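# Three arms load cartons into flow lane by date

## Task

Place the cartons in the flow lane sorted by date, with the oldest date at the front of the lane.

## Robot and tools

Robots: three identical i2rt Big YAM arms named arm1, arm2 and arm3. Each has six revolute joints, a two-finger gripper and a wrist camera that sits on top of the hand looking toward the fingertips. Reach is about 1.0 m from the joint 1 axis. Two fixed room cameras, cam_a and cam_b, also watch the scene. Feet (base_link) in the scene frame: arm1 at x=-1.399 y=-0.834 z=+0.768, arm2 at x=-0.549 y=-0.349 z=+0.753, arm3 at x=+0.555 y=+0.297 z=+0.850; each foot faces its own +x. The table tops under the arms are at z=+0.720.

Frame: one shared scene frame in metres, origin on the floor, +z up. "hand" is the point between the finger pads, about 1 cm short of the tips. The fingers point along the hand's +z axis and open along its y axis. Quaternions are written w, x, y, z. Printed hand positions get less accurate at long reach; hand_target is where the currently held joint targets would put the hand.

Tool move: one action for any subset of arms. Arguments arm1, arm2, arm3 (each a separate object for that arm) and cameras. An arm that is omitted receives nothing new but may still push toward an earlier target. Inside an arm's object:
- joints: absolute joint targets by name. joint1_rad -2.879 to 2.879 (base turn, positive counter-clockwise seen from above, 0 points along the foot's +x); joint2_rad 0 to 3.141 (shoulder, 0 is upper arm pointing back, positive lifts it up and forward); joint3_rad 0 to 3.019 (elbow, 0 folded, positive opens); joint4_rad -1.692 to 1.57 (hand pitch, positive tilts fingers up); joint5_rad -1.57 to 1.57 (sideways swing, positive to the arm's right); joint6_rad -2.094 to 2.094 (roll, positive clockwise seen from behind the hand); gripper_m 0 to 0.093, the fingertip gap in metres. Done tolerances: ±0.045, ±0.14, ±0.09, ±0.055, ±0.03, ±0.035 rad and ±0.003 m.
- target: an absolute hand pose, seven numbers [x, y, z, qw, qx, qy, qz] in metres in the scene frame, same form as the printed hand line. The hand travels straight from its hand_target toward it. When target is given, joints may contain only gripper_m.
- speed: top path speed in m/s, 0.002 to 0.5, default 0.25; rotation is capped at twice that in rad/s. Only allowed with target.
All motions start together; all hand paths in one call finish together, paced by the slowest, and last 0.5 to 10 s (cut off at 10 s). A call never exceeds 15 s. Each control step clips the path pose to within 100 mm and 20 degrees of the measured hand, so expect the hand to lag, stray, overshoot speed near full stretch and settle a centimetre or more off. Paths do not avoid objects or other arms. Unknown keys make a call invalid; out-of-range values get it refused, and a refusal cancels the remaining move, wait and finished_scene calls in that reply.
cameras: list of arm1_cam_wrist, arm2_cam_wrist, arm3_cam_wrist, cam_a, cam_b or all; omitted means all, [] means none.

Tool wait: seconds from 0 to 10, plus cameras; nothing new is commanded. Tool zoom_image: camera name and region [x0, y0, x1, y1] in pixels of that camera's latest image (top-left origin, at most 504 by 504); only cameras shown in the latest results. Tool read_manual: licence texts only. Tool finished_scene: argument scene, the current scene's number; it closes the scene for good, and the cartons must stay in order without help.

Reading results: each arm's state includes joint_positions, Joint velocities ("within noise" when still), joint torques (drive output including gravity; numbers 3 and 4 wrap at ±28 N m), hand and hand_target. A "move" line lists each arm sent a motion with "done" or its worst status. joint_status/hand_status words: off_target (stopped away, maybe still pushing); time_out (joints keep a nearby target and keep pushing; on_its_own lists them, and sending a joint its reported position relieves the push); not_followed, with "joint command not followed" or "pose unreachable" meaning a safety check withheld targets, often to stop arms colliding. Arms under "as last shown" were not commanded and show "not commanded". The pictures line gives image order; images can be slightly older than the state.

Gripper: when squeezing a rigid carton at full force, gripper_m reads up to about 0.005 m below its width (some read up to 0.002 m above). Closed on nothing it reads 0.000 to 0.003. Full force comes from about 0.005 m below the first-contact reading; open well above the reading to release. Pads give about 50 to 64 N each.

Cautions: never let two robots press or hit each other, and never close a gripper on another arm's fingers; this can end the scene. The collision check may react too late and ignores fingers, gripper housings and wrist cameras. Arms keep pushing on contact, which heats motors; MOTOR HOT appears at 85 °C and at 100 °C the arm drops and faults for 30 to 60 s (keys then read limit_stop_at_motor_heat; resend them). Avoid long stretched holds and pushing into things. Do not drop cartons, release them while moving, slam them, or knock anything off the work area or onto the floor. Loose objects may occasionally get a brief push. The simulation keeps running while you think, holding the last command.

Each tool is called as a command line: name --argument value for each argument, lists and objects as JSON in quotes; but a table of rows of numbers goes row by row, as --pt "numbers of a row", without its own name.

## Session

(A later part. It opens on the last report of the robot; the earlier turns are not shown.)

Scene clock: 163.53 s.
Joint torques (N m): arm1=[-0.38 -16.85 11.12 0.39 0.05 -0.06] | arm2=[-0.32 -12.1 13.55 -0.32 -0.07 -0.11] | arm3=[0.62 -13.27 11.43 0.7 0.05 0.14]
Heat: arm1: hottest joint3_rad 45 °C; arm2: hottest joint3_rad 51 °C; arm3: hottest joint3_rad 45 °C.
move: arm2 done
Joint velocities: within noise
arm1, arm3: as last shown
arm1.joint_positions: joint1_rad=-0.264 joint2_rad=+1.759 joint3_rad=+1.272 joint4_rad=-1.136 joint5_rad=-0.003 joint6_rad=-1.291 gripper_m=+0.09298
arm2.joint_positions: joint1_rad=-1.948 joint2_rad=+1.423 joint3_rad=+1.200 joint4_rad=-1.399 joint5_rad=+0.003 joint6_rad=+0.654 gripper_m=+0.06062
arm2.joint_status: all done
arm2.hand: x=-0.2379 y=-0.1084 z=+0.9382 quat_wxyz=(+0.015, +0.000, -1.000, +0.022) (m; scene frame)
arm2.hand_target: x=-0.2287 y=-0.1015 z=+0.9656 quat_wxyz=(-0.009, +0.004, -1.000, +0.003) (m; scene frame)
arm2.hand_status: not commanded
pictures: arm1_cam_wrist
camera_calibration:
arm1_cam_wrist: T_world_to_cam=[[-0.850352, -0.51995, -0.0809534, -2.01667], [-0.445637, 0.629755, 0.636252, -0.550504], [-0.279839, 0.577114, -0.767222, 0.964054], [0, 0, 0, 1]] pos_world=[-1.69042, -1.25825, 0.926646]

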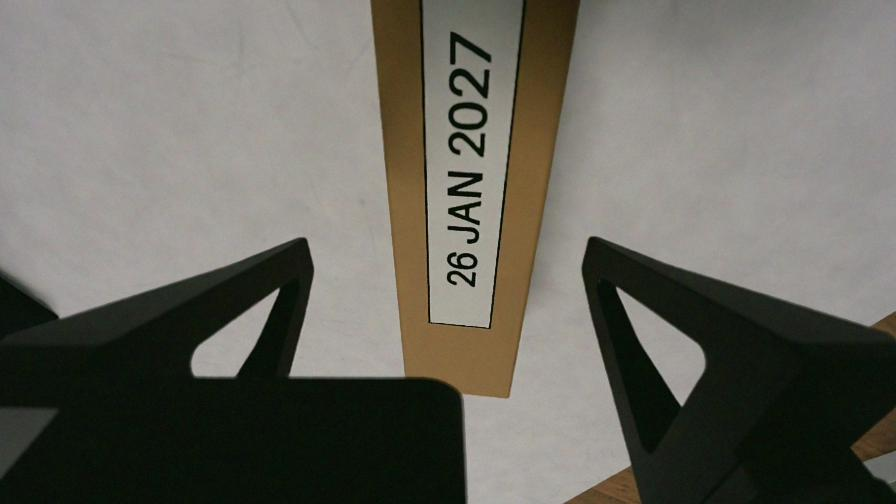

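move --arm1 '{"target": [-1.740, -1.195, 0.761, 0, 0.4924, 0.8704, 0], "speed": 0.15}' --arm2 '{"target": [0.052, 0.070, 0.89, 0, 0, 1, 0], "speed": 0.35}' --arm3 '{"joints": {"joint1_rad": -0.175, "joint2_rad": 1.476, "joint3_rad": 0.961, "joint4_rad": -1.056, "joint5_rad": 0, "joint6_rad": 0.66, "gripper_m": 0.088}}' --cameras '[]'

move --arm1 '{"joints": {"gripper_m": 0.05}}' --arm2 '{"target": [0.048, 0.070, 0.80, 0, 0, 1, 0], "speed": 0.2}' --cameras '[]'

move --arm1 '{"target": [-1.732, -1.193, 0.93, 0, 0.4924, 0.8704, 0], "speed": 0.4}' --arm2 '{"target": [0.047, 0.070, 0.775, 0, 0, 1, 0], "speed": 0.08}' --cameras '["arm2_cam_wrist"]'

Scene clock: 179.07 s.
Joint torques (N m): arm1=[-0.38 -16.91 6.79 0.49 0.01 -0.05] | arm2=[-0.91 -24.29 16.28 -0.42 -0.1 -0.12] | arm3=[0.09 -15.33 9.43 0.65 0.06 -0.02]
Heat: arm1: hottest joint3_rad 45 °C; arm2: hottest joint3_rad 53 °C; arm3: hottest joint3_rad 45 °C.
move: arm1 done; arm2 off_target; arm3 done
Joint velocities: within noise
arm1.joint_positions: joint1_rad=-0.264 joint2_rad=+1.849 joint3_rad=+1.196 joint4_rad=-0.921 joint5_rad=-0.003 joint6_rad=-1.291 gripper_m=+0.09298
arm1.joint_status: not commanded
arm1.hand: x=-1.7333 y=-1.1968 z=+0.7629 quat_wxyz=(-0.001, -0.490, -0.871, -0.004) (m; scene frame)
arm1.hand_target: x=-1.7399 y=-1.1950 z=+0.7610 quat_wxyz=(+0.000, -0.492, -0.870, +0.000) (m; scene frame)
arm1.hand_status: done (0.007 m and 0.6 deg from the pose sent, 0.071 m and 3.4 deg at the start)
arm2.joint_positions: joint1_rad=-1.989 joint2_rad=+2.416 joint3_rad=+2.460 joint4_rad=-1.683 joint5_rad=-0.011 joint6_rad=+0.615 gripper_m=+0.06062
arm2.joint_status: not commanded
arm2.hand: x=+0.0344 y=+0.0644 z=+0.8561 quat_wxyz=(+0.027, -0.002, -0.999, +0.021) (m; scene frame)
arm2.hand_target: x=+0.0497 y=+0.0683 z=+0.8903 quat_wxyz=(-0.003, +0.000, -1.000, -0.002) (m; scene frame)
arm2.hand_status: off_target (0.039 m and 3.9 deg from the pose sent, 0.344 m and 3.1 deg at the start; pose on its path clipped on 19 of 80 steps; a joint's target at an end of its range on 25 of 80 steps)
arm3.joint_positions: joint1_rad=-0.174 joint2_rad=+1.478 joint3_rad=+0.962 joint4_rad=-1.066 joint5_rad=+0.001 joint6_rad=+0.669 gripper_m=+0.08809
arm3.joint_status: all done
arm3.hand: x=+0.2514 y=+0.0618 z=+0.9291 quat_wxyz=(+0.004, -1.000, +0.003, -0.005) (m; scene frame)
arm3.hand_target: x=+0.2496 y=+0.0609 z=+0.9294 quat_wxyz=(+0.000, -1.000, -0.001, -0.001) (m; scene frame)
arm3.hand_status: not commanded
pictures: none
No camera images: "cameras" was empty.

Scene clock: 180.47 s.
Joint torques (N m): arm1=[-0.32 -16.85 6.95 0.46 0 -0.04] | arm2=[-0.5 -26.29 9.57 0.53 -0.1 -0.08] | arm3=[0.09 -15.15 9.46 0.73 0.07 -0.04]
Heat: arm1: hottest joint3_rad 45 °C; arm2: hottest joint3_rad 53 °C; arm3: hottest joint3_rad 45 °C.
move: arm1 off_target; arm2 done
Joint velocities: within noise
arm1.joint_positions: joint1_rad=-0.264 joint2_rad=+1.849 joint3_rad=+1.194 joint4_rad=-0.920 joint5_rad=-0.003 joint6_rad=-1.292 gripper_m=+0.06023
arm1.joint_status: gripper_m off_target (ended at +0.06027, target +0.05000)
arm1.hand: x=-1.7328 y=-1.1963 z=+0.7624 quat_wxyz=(-0.001, -0.490, -0.872, -0.004) (m; scene frame)
arm1.hand_target: x=-1.7399 y=-1.1950 z=+0.7611 quat_wxyz=(+0.000, -0.492, -0.870, +0.000) (m; scene frame)
arm1.hand_status: not commanded
arm2.joint_positions: joint1_rad=-1.989 joint2_rad=+2.426 joint3_rad=+2.313 joint4_rad=-1.474 joint5_rad=-0.012 joint6_rad=+0.615 gripper_m=+0.06063
arm2.joint_status: not commanded
arm2.hand: x=+0.0455 y=+0.0712 z=+0.7929 quat_wxyz=(+0.005, -0.001, -1.000, +0.005) (m; scene frame)
arm2.hand_target: x=+0.0481 y=+0.0700 z=+0.8002 quat_wxyz=(+0.000, +0.000, -1.000, +0.000) (m; scene frame)
arm2.hand_status: done (0.008 m and 0.9 deg from the pose sent, 0.058 m and 3.9 deg at the start)
arm3: as last shown
pictures: none
No camera images: "cameras" was empty.

Scene clock: 181.93 s.
Joint torques (N m): arm1=[0.32 -16.85 13.16 -0.62 -0.07 0.04] | arm2=[-0.5 -23.65 8.32 1.55 0.09 -0.04] | arm3=[0.21 -15.15 9.51 0.66 0.07 -0.03]
Heat: arm1: hottest joint3_rad 45 °C; arm2: hottest joint3_rad 53 °C; arm3: hottest joint3_rad 45 °C.
move: arm1 off_target; arm2 off_target
Joint velocities: within noise
arm1.joint_positions: joint1_rad=-0.264 joint2_rad=+1.652 joint3_rad=+1.326 joint4_rad=-1.307 joint5_rad=-0.001 joint6_rad=-1.292 gripper_m=+0.06024
arm1.joint_status: not commanded
arm1.hand: x=-1.7157 y=-1.1778 z=+0.9001 quat_wxyz=(-0.007, -0.490, -0.871, -0.033) (m; scene frame)
arm1.hand_target: x=-1.7307 y=-1.1916 z=+0.9302 quat_wxyz=(+0.000, -0.492, -0.870, +0.000) (m; scene frame)
arm1.hand_status: off_target (0.037 m and 3.8 deg from the pose sent, 0.168 m and 0.6 deg at the start; pose on its path clipped on 10 of 44 steps)
arm2.joint_positions: joint1_rad=-1.989 joint2_rad=+2.412 joint3_rad=+2.280 joint4_rad=-1.439 joint5_rad=-0.017 joint6_rad=+0.613 gripper_m=+0.06063
arm2.joint_status: not commanded
arm2.hand: x=+0.0451 y=+0.0718 z=+0.7899 quat_wxyz=(+0.000, +0.000, -1.000, -0.001) (m; scene frame)
arm2.hand_target: x=+0.0468 y=+0.0698 z=+0.7752 quat_wxyz=(+0.000, +0.000, -1.000, +0.000) (m; scene frame)
arm2.hand_status: off_target (0.015 m and 0.1 deg from the pose sent, 0.018 m and 0.9 deg at the start)
arm3: as last shown
arm3.hand_target: x=+0.2496 y=+0.0609 z=+0.9294 quat_wxyz=(+0.000, -1.000, +0.000, -0.001) (m; scene frame)
pictures: arm2_cam_wrist
camera_calibration:
arm2_cam_wrist: T_world_to_cam=[[0.00492177, -0.999924, 0.0113192, 0.0607491], [-0.824509, 0.00234705, 0.565844, -0.401945], [-0.565827, -0.0121178, -0.824435, 0.800445], [0, 0, 0, 1]] pos_world=[0.121207, 0.0713875, 0.886666]

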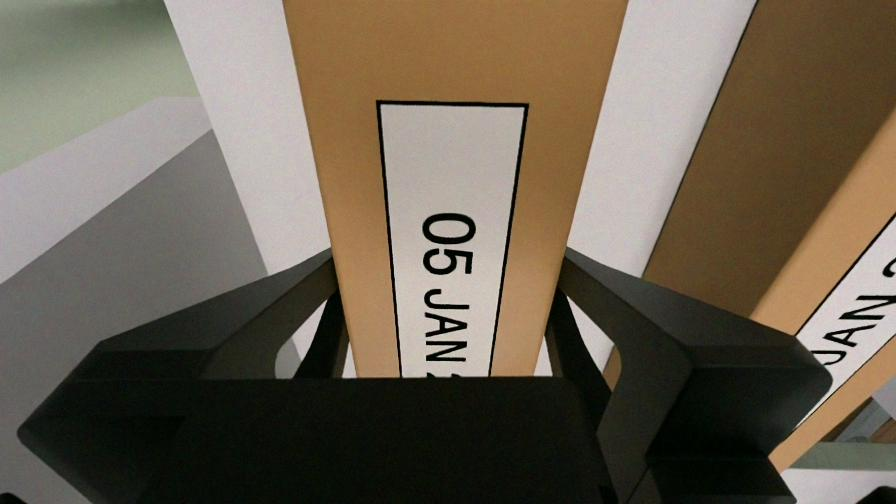

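move --arm1 '{"joints": {"joint1_rad": 2.456, "joint2_rad": 1.9, "joint3_rad": 1.77, "joint4_rad": -1.44, "joint5_rad": 0, "joint6_rad": 0.403}}' --arm2 '{"joints": {"gripper_m": 0.085}}' --cameras '[]'

move --arm1 '{"target": [-0.855, -0.602, 0.80, 0, 0, 1, 0], "speed": 0.25}' --arm2 '{"target": [0.03, 0.073, 0.89, 0, 0, 1, 0], "speed": 0.35}' --cameras '[]'

move --arm1 '{"target": [-0.855, -0.602, 0.765, 0, 0, 1, 0], "speed": 0.08}' --arm2 '{"target": [-0.25, 0.0, 0.95, 0, 0, 1, 0], "speed": 0.45}' --cameras '["arm3_cam_wrist"]'

Scene clock: 193.77 s.
Joint torques (N m): arm1=[0.44 -25.35 10.74 -0.4 0.13 0.14] | arm2=[-0.5 -23.65 8.36 0.76 0.08 -0.04] | arm3=[-0.09 -15.03 9.51 0.69 0.04 -0.04]
Heat: arm1: hottest joint3_rad 46 °C; arm2: hottest joint3_rad 53 °C; arm3: hottest joint3_rad 44 °C.
move: arm1 done; arm2 done
Joint velocities: within noise
arm1.joint_positions: joint1_rad=+2.462 joint2_rad=+1.950 joint3_rad=+1.740 joint4_rad=-1.428 joint5_rad=+0.000 joint6_rad=+0.394 gripper_m=+0.06024
arm1.joint_status: all done
arm1.hand: x=-0.8649 y=-0.6029 z=+0.9022 quat_wxyz=(+0.030, +0.008, -0.999, +0.010) (m; scene frame)
arm1.hand_target: x=-0.8586 y=-0.6044 z=+0.9418 quat_wxyz=(-0.002, +0.000, -1.000, -0.003) (m; scene frame)
arm1.hand_status: not commanded
arm2.joint_positions: joint1_rad=-1.989 joint2_rad=+2.412 joint3_rad=+2.280 joint4_rad=-1.420 joint5_rad=-0.016 joint6_rad=+0.613 gripper_m=+0.08495
arm2.joint_status: all done
arm2.hand: x=+0.0489 y=+0.0744 z=+0.7899 quat_wxyz=(-0.007, +0.000, -1.000, -0.006) (m; scene frame)
arm2.hand_target: x=+0.0468 y=+0.0697 z=+0.7752 quat_wxyz=(+0.000, +0.000, -1.000, +0.000) (m; scene frame)
arm2.hand_status: not commanded
arm3: as last shown
pictures: none
No camera images: "cameras" was empty.

Scene clock: 195.27 s.
Joint torques (N m): arm1=[0.56 -23.65 8.8 0.29 0.14 0.11] | arm2=[0.5 -21.42 14.82 -0.21 0.07 0.1] | arm3=[0.09 -15.09 9.46 0.72 0.06 -0.03]
Heat: arm1: hottest joint3_rad 46 °C; arm2: hottest joint3_rad 54 °C; arm3: hottest joint3_rad 44 °C.
move: arm1 off_target; arm2 off_target
Joint velocities: within noise
arm1.joint_positions: joint1_rad=+2.462 joint2_rad=+2.048 joint3_rad=+1.554 joint4_rad=-1.133 joint5_rad=+0.003 joint6_rad=+0.399 gripper_m=+0.06024
arm1.joint_status: not commanded
arm1.hand: x=-0.8676 y=-0.6041 z=+0.7790 quat_wxyz=(+0.024, +0.006, -1.000, +0.010) (m; scene frame)
arm1.hand_target: x=-0.8555 y=-0.6021 z=+0.8000 quat_wxyz=(+0.000, +0.000, -1.000, +0.000) (m; scene frame)
arm1.hand_status: off_target (0.025 m and 3.0 deg from the pose sent, 0.102 m and 3.7 deg at the start)
arm2.joint_positions: joint1_rad=-1.988 joint2_rad=+2.320 joint3_rad=+2.351 joint4_rad=-1.632 joint5_rad=-0.016 joint6_rad=+0.614 gripper_m=+0.08495
arm2.joint_status: not commanded
arm2.hand: x=+0.0241 y=+0.0597 z=+0.8814 quat_wxyz=(+0.012, +0.000, -1.000, +0.008) (m; scene frame)
arm2.hand_target: x=+0.0292 y=+0.0724 z=+0.8899 quat_wxyz=(-0.001, +0.000, -1.000, -0.001) (m; scene frame)
arm2.hand_status: off_target (0.017 m and 1.7 deg from the pose sent, 0.102 m and 1.1 deg at the start)
arm3: as last shown
arm3.joint_positions: joint1_rad=-0.174 joint2_rad=+1.478 joint3_rad=+0.962 joint4_rad=-1.066 joint5_rad=+0.001 joint6_rad=+0.668 gripper_m=+0.08809
arm3.hand_target: x=+0.2496 y=+0.0609 z=+0.9294 quat_wxyz=(+0.000, -1.000, -0.001, -0.001) (m; scene frame)
pictures: none
No camera images: "cameras" was empty.

Scene clock: 197.03 s.
Joint torques (N m): arm1=[0.62 -20.42 7.71 0.51 0.13 0.11] | arm2=[0.21 -11.87 8.4 0.75 0.11 0.07] | arm3=[0.09 -15.15 9.43 0.7 0.05 -0.04]
Heat: arm1: hottest joint3_rad 46 °C; arm2: hottest joint3_rad 54 °C; arm3: hottest joint3_rad 44 °C.
move: arm1 done; arm2 off_target
Joint velocities: within noise
arm1.joint_positions: joint1_rad=+2.462 joint2_rad=+2.053 joint3_rad=+1.537 joint4_rad=-1.062 joint5_rad=+0.004 joint6_rad=+0.399 gripper_m=+0.06024
arm1.joint_status: not commanded
arm1.hand: x=-0.8588 y=-0.6004 z=+0.7703 quat_wxyz=(+0.001, +0.006, -1.000, +0.000) (m; scene frame)
arm1.hand_target: x=-0.8551 y=-0.6020 z=+0.7651 quat_wxyz=(+0.000, +0.000, -1.000, +0.000) (m; scene frame)
arm1.hand_status: done (0.007 m and 0.7 deg from the pose sent, 0.019 m and 3.0 deg at the start)
arm2.joint_positions: joint1_rad=-1.755 joint2_rad=+1.543 joint3_rad=+1.394 joint4_rad=-1.404 joint5_rad=-0.017 joint6_rad=+0.840 gripper_m=+0.08495
arm2.joint_status: not commanded
arm2.hand: x=-0.2468 y=+0.0006 z=+0.9602 quat_wxyz=(-0.004, +0.003, -1.000, -0.006) (m; scene frame)
arm2.hand_target: x=-0.2501 y=-0.0001 z=+0.9501 quat_wxyz=(+0.000, +0.000, -1.000, +0.000) (m; scene frame)
arm2.hand_status: off_target (0.011 m and 1.0 deg from the pose sent, 0.289 m and 1.7 deg at the start)
arm3: as last shown
pictures: arm3_cam_wrist
camera_calibration:
arm3_cam_wrist: T_world_to_cam=[[0.0214064, 0.999758, 0.00512698, -0.0711136], [0.797017, -0.0201609, 0.60362, -0.75812], [0.603577, -0.00883503, -0.797256, 0.712526], [0, 0, 0, 1]] pos_world=[0.175692, 0.0621072, 1.02605]

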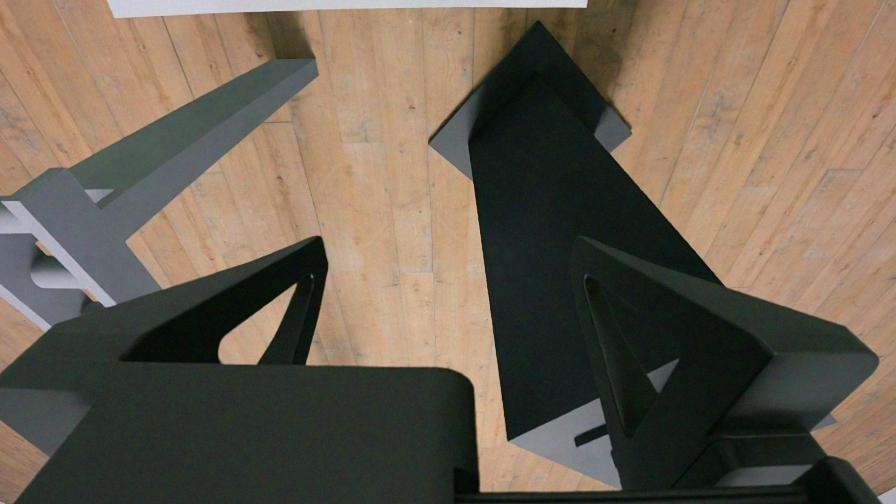

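move --arm1 '{"joints": {"gripper_m": 0.093}}' --arm2 '{"joints": {"joint1_rad": -0.3, "joint2_rad": 1.404, "joint3_rad": 1.078, "joint4_rad": -1.244, "joint5_rad": 0, "joint6_rad": 0.682, "gripper_m": 0.093}}' --arm3 '{"target": [0.012, 0.066, 0.86, 0, 1, 0, 0], "speed": 0.35}' --cameras '[]'

move --arm1 '{"target": [-0.87, -0.61, 0.91, 0, 0, 1, 0], "speed": 0.4}' --arm3 '{"target": [0.010, 0.067, 0.781, 0, 1, 0, 0], "speed": 0.2}' --cameras '["arm3_cam_wrist"]'

move --arm1 '{"joints": {"joint1_rad": 0.217, "joint2_rad": 0.9, "joint3_rad": 1.295, "joint4_rad": -1.3, "joint5_rad": 0, "joint6_rad": 0}}' --arm2 '{"joints": {"joint1_rad": 1.222, "joint2_rad": 1.404, "joint3_rad": 1.078, "joint4_rad": -1.244, "joint5_rad": 0, "joint6_rad": 0.682}}' --arm3 '{"joints": {"gripper_m": 0.05}}' --cameras '["arm2_cam_wrist"]'

Scene clock: 208.37 s.
Joint torques (N m): arm1=[0.62 -20.6 7.69 0.47 0.12 0.11] | arm2=[0.38 -9.58 7.9 0.44 0.06 -0.11] | arm3=[0.03 -22.71 13.22 0.05 0.01 -0.04]
Heat: arm1: hottest joint3_rad 45 °C; arm2: hottest joint3_rad 53 °C; arm3: hottest joint3_rad 44 °C.
move: arm1 done; arm2 done; arm3 off_target
Joint velocities: within noise
arm1.joint_positions: joint1_rad=+2.462 joint2_rad=+2.055 joint3_rad=+1.537 joint4_rad=-1.062 joint5_rad=+0.004 joint6_rad=+0.399 gripper_m=+0.09292
arm1.joint_status: all done
arm1.hand: x=-0.8591 y=-0.6006 z=+0.7690 quat_wxyz=(+0.002, +0.006, -1.000, +0.001) (m; scene frame)
arm1.hand_target: x=-0.8551 y=-0.6020 z=+0.7651 quat_wxyz=(+0.000, +0.000, -1.000, +0.000) (m; scene frame)
arm1.hand_status: not commanded
arm2.joint_positions: joint1_rad=-0.305 joint2_rad=+1.402 joint3_rad=+1.099 joint4_rad=-1.247 joint5_rad=+0.000 joint6_rad=+0.692 gripper_m=+0.09293
arm2.joint_status: all done
arm2.hand: x=-0.8118 y=-0.0520 z=+0.9025 quat_wxyz=(+0.000, +0.719, -0.695, -0.003) (m; scene frame)
arm2.hand_target: x=-0.8088 y=-0.0584 z=+0.8944 quat_wxyz=(+0.001, +0.724, -0.690, +0.007) (m; scene frame)
arm2.hand_status: not commanded
arm3.joint_positions: joint1_rad=-0.429 joint2_rad=+2.007 joint3_rad=+1.503 joint4_rad=-1.064 joint5_rad=+0.003 joint6_rad=+0.413 gripper_m=+0.08809
arm3.joint_status: not commanded
arm3.hand: x=+0.0230 y=+0.0694 z=+0.8633 quat_wxyz=(+0.001, -1.000, +0.003, +0.001) (m; scene frame)
arm3.hand_target: x=+0.0124 y=+0.0663 z=+0.8600 quat_wxyz=(+0.000, -1.000, +0.000, +0.000) (m; scene frame)
arm3.hand_status: off_target (0.012 m and 0.4 deg from the pose sent, 0.249 m and 0.8 deg at the start)
pictures: none
No camera images: "cameras" was empty.

Scene clock: 209.83 s.
Joint torques (N m): arm1=[0.44 -19.37 11.56 -0.25 0.12 0.09] | arm2=[0.32 -9.52 7.9 0.44 0.06 -0.11] | arm3=[-0.5 -24.41 9.59 0.72 0 -0.04]
Heat: arm1: hottest joint3_rad 45 °C; arm2: hottest joint3_rad 53 °C; arm3: hottest joint3_rad 44 °C.
move: arm1 off_target; arm3 done
Joint velocities: within noise
arm1.joint_positions: joint1_rad=+2.462 joint2_rad=+1.875 joint3_rad=+1.618 joint4_rad=-1.342 joint5_rad=+0.004 joint6_rad=+0.399 gripper_m=+0.09292
arm1.joint_status: not commanded
arm1.hand: x=-0.8827 y=-0.6114 z=+0.8983 quat_wxyz=(+0.011, +0.006, -1.000, +0.005) (m; scene frame)
arm1.hand_target: x=-0.8705 y=-0.6102 z=+0.9101 quat_wxyz=(+0.000, +0.000, -1.000, +0.000) (m; scene frame)
arm1.hand_status: off_target (0.017 m and 1.5 deg from the pose sent, 0.142 m and 0.7 deg at the start; pose on its path clipped on 3 of 44 steps)
arm2: as last shown
arm3.joint_positions: joint1_rad=-0.429 joint2_rad=+2.132 joint3_rad=+1.494 joint4_rad=-0.928 joint5_rad=+0.003 joint6_rad=+0.410 gripper_m=+0.08809
arm3.joint_status: not commanded
arm3.hand: x=+0.0135 y=+0.0653 z=+0.7905 quat_wxyz=(+0.001, -1.000, +0.002, +0.002) (m; scene frame)
arm3.hand_target: x=+0.0102 y=+0.0672 z=+0.7811 quat_wxyz=(+0.000, -1.000, +0.000, +0.000) (m; scene frame)
arm3.hand_status: done (0.010 m and 0.3 deg from the pose sent, 0.083 m and 0.4 deg at the start)
pictures: arm3_cam_wrist
camera_calibration:
arm3_cam_wrist: T_world_to_cam=[[0.0187846, 0.999822, -0.00153109, -0.0633964], [0.805236, -0.014221, 0.592784, -0.47672], [0.592657, -0.0123681, -0.80536, 0.752492], [0, 0, 0, 1]] pos_world=[-0.0609061, 0.0659126, 0.888522]

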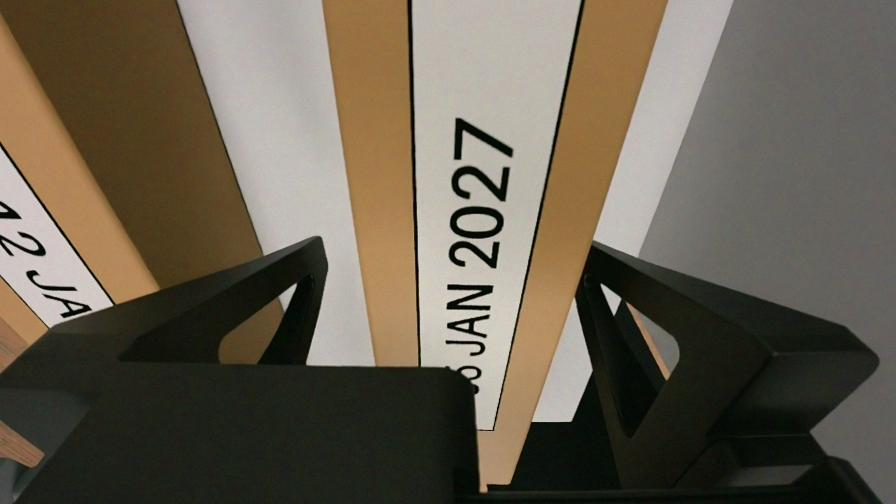

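Scene clock: 212.03 s.
Joint torques (N m): arm1=[-0.62 -5.07 9.78 1.17 0.04 -0.05] | arm2=[0.32 -9.41 7.94 0.46 0.07 -0.11] | arm3=[-0.15 -24.53 9.5 0.76 -0.05 -0.04]
Heat: arm1: hottest joint3_rad 45 °C; arm2: hottest joint3_rad 53 °C; arm3: hottest joint3_rad 44 °C.
move: arm1 done; arm2 done; arm3 off_target
Joint velocities: within noise
arm1.joint_positions: joint1_rad=+0.233 joint2_rad=+0.902 joint3_rad=+1.289 joint4_rad=-1.302 joint5_rad=+0.001 joint6_rad=+0.009 gripper_m=+0.09296
arm1.joint_status: all done
arm1.hand: x=-1.4845 y=-1.1695 z=+1.1846 quat_wxyz=(-0.197, -0.751, -0.579, +0.251) (m; scene frame)
arm1.hand_target: x=-1.4899 y=-1.1683 z=+1.1885 quat_wxyz=(-0.197, -0.751, -0.575, +0.257) (m; scene frame)
arm1.hand_status: not commanded
arm2.joint_positions: joint1_rad=+1.217 joint2_rad=+1.402 joint3_rad=+1.099 joint4_rad=-1.246 joint5_rad=+0.000 joint6_rad=+0.691 gripper_m=+0.09294
arm2.joint_status: all done
arm2.hand: x=-0.8579 y=-0.5946 z=+0.9083 quat_wxyz=(+0.013, +1.000, -0.007, -0.003) (m; scene frame)
arm2.hand_target: x=-0.8514 y=-0.5917 z=+0.9001 quat_wxyz=(+0.006, +1.000, +0.000, +0.004) (m; scene frame)
arm2.hand_status: not commanded
arm3.joint_positions: joint1_rad=-0.430 joint2_rad=+2.132 joint3_rad=+1.494 joint4_rad=-0.928 joint5_rad=+0.004 joint6_rad=+0.410 gripper_m=+0.05832
arm3.joint_status: gripper_m off_target (ended at +0.05835, target +0.05000)
arm3.hand: x=+0.0131 y=+0.0660 z=+0.7905 quat_wxyz=(+0.001, -1.000, +0.002, +0.002) (m; scene frame)
arm3.hand_target: x=+0.0102 y=+0.0671 z=+0.7811 quat_wxyz=(+0.000, -1.000, +0.000, +0.000) (m; scene frame)
arm3.hand_status: not commanded
pictures: arm2_cam_wrist
camera_calibration:
arm2_cam_wrist: T_world_to_cam=[[0.00904004, 0.999885, -0.0121414, 0.611294], [0.828403, -0.000688064, 0.560132, 0.20945], [0.56006, -0.0151216, -0.828314, 1.34677], [0, 0, 0, 1]] pos_world=[-0.933306, -0.590714, 1.00565]

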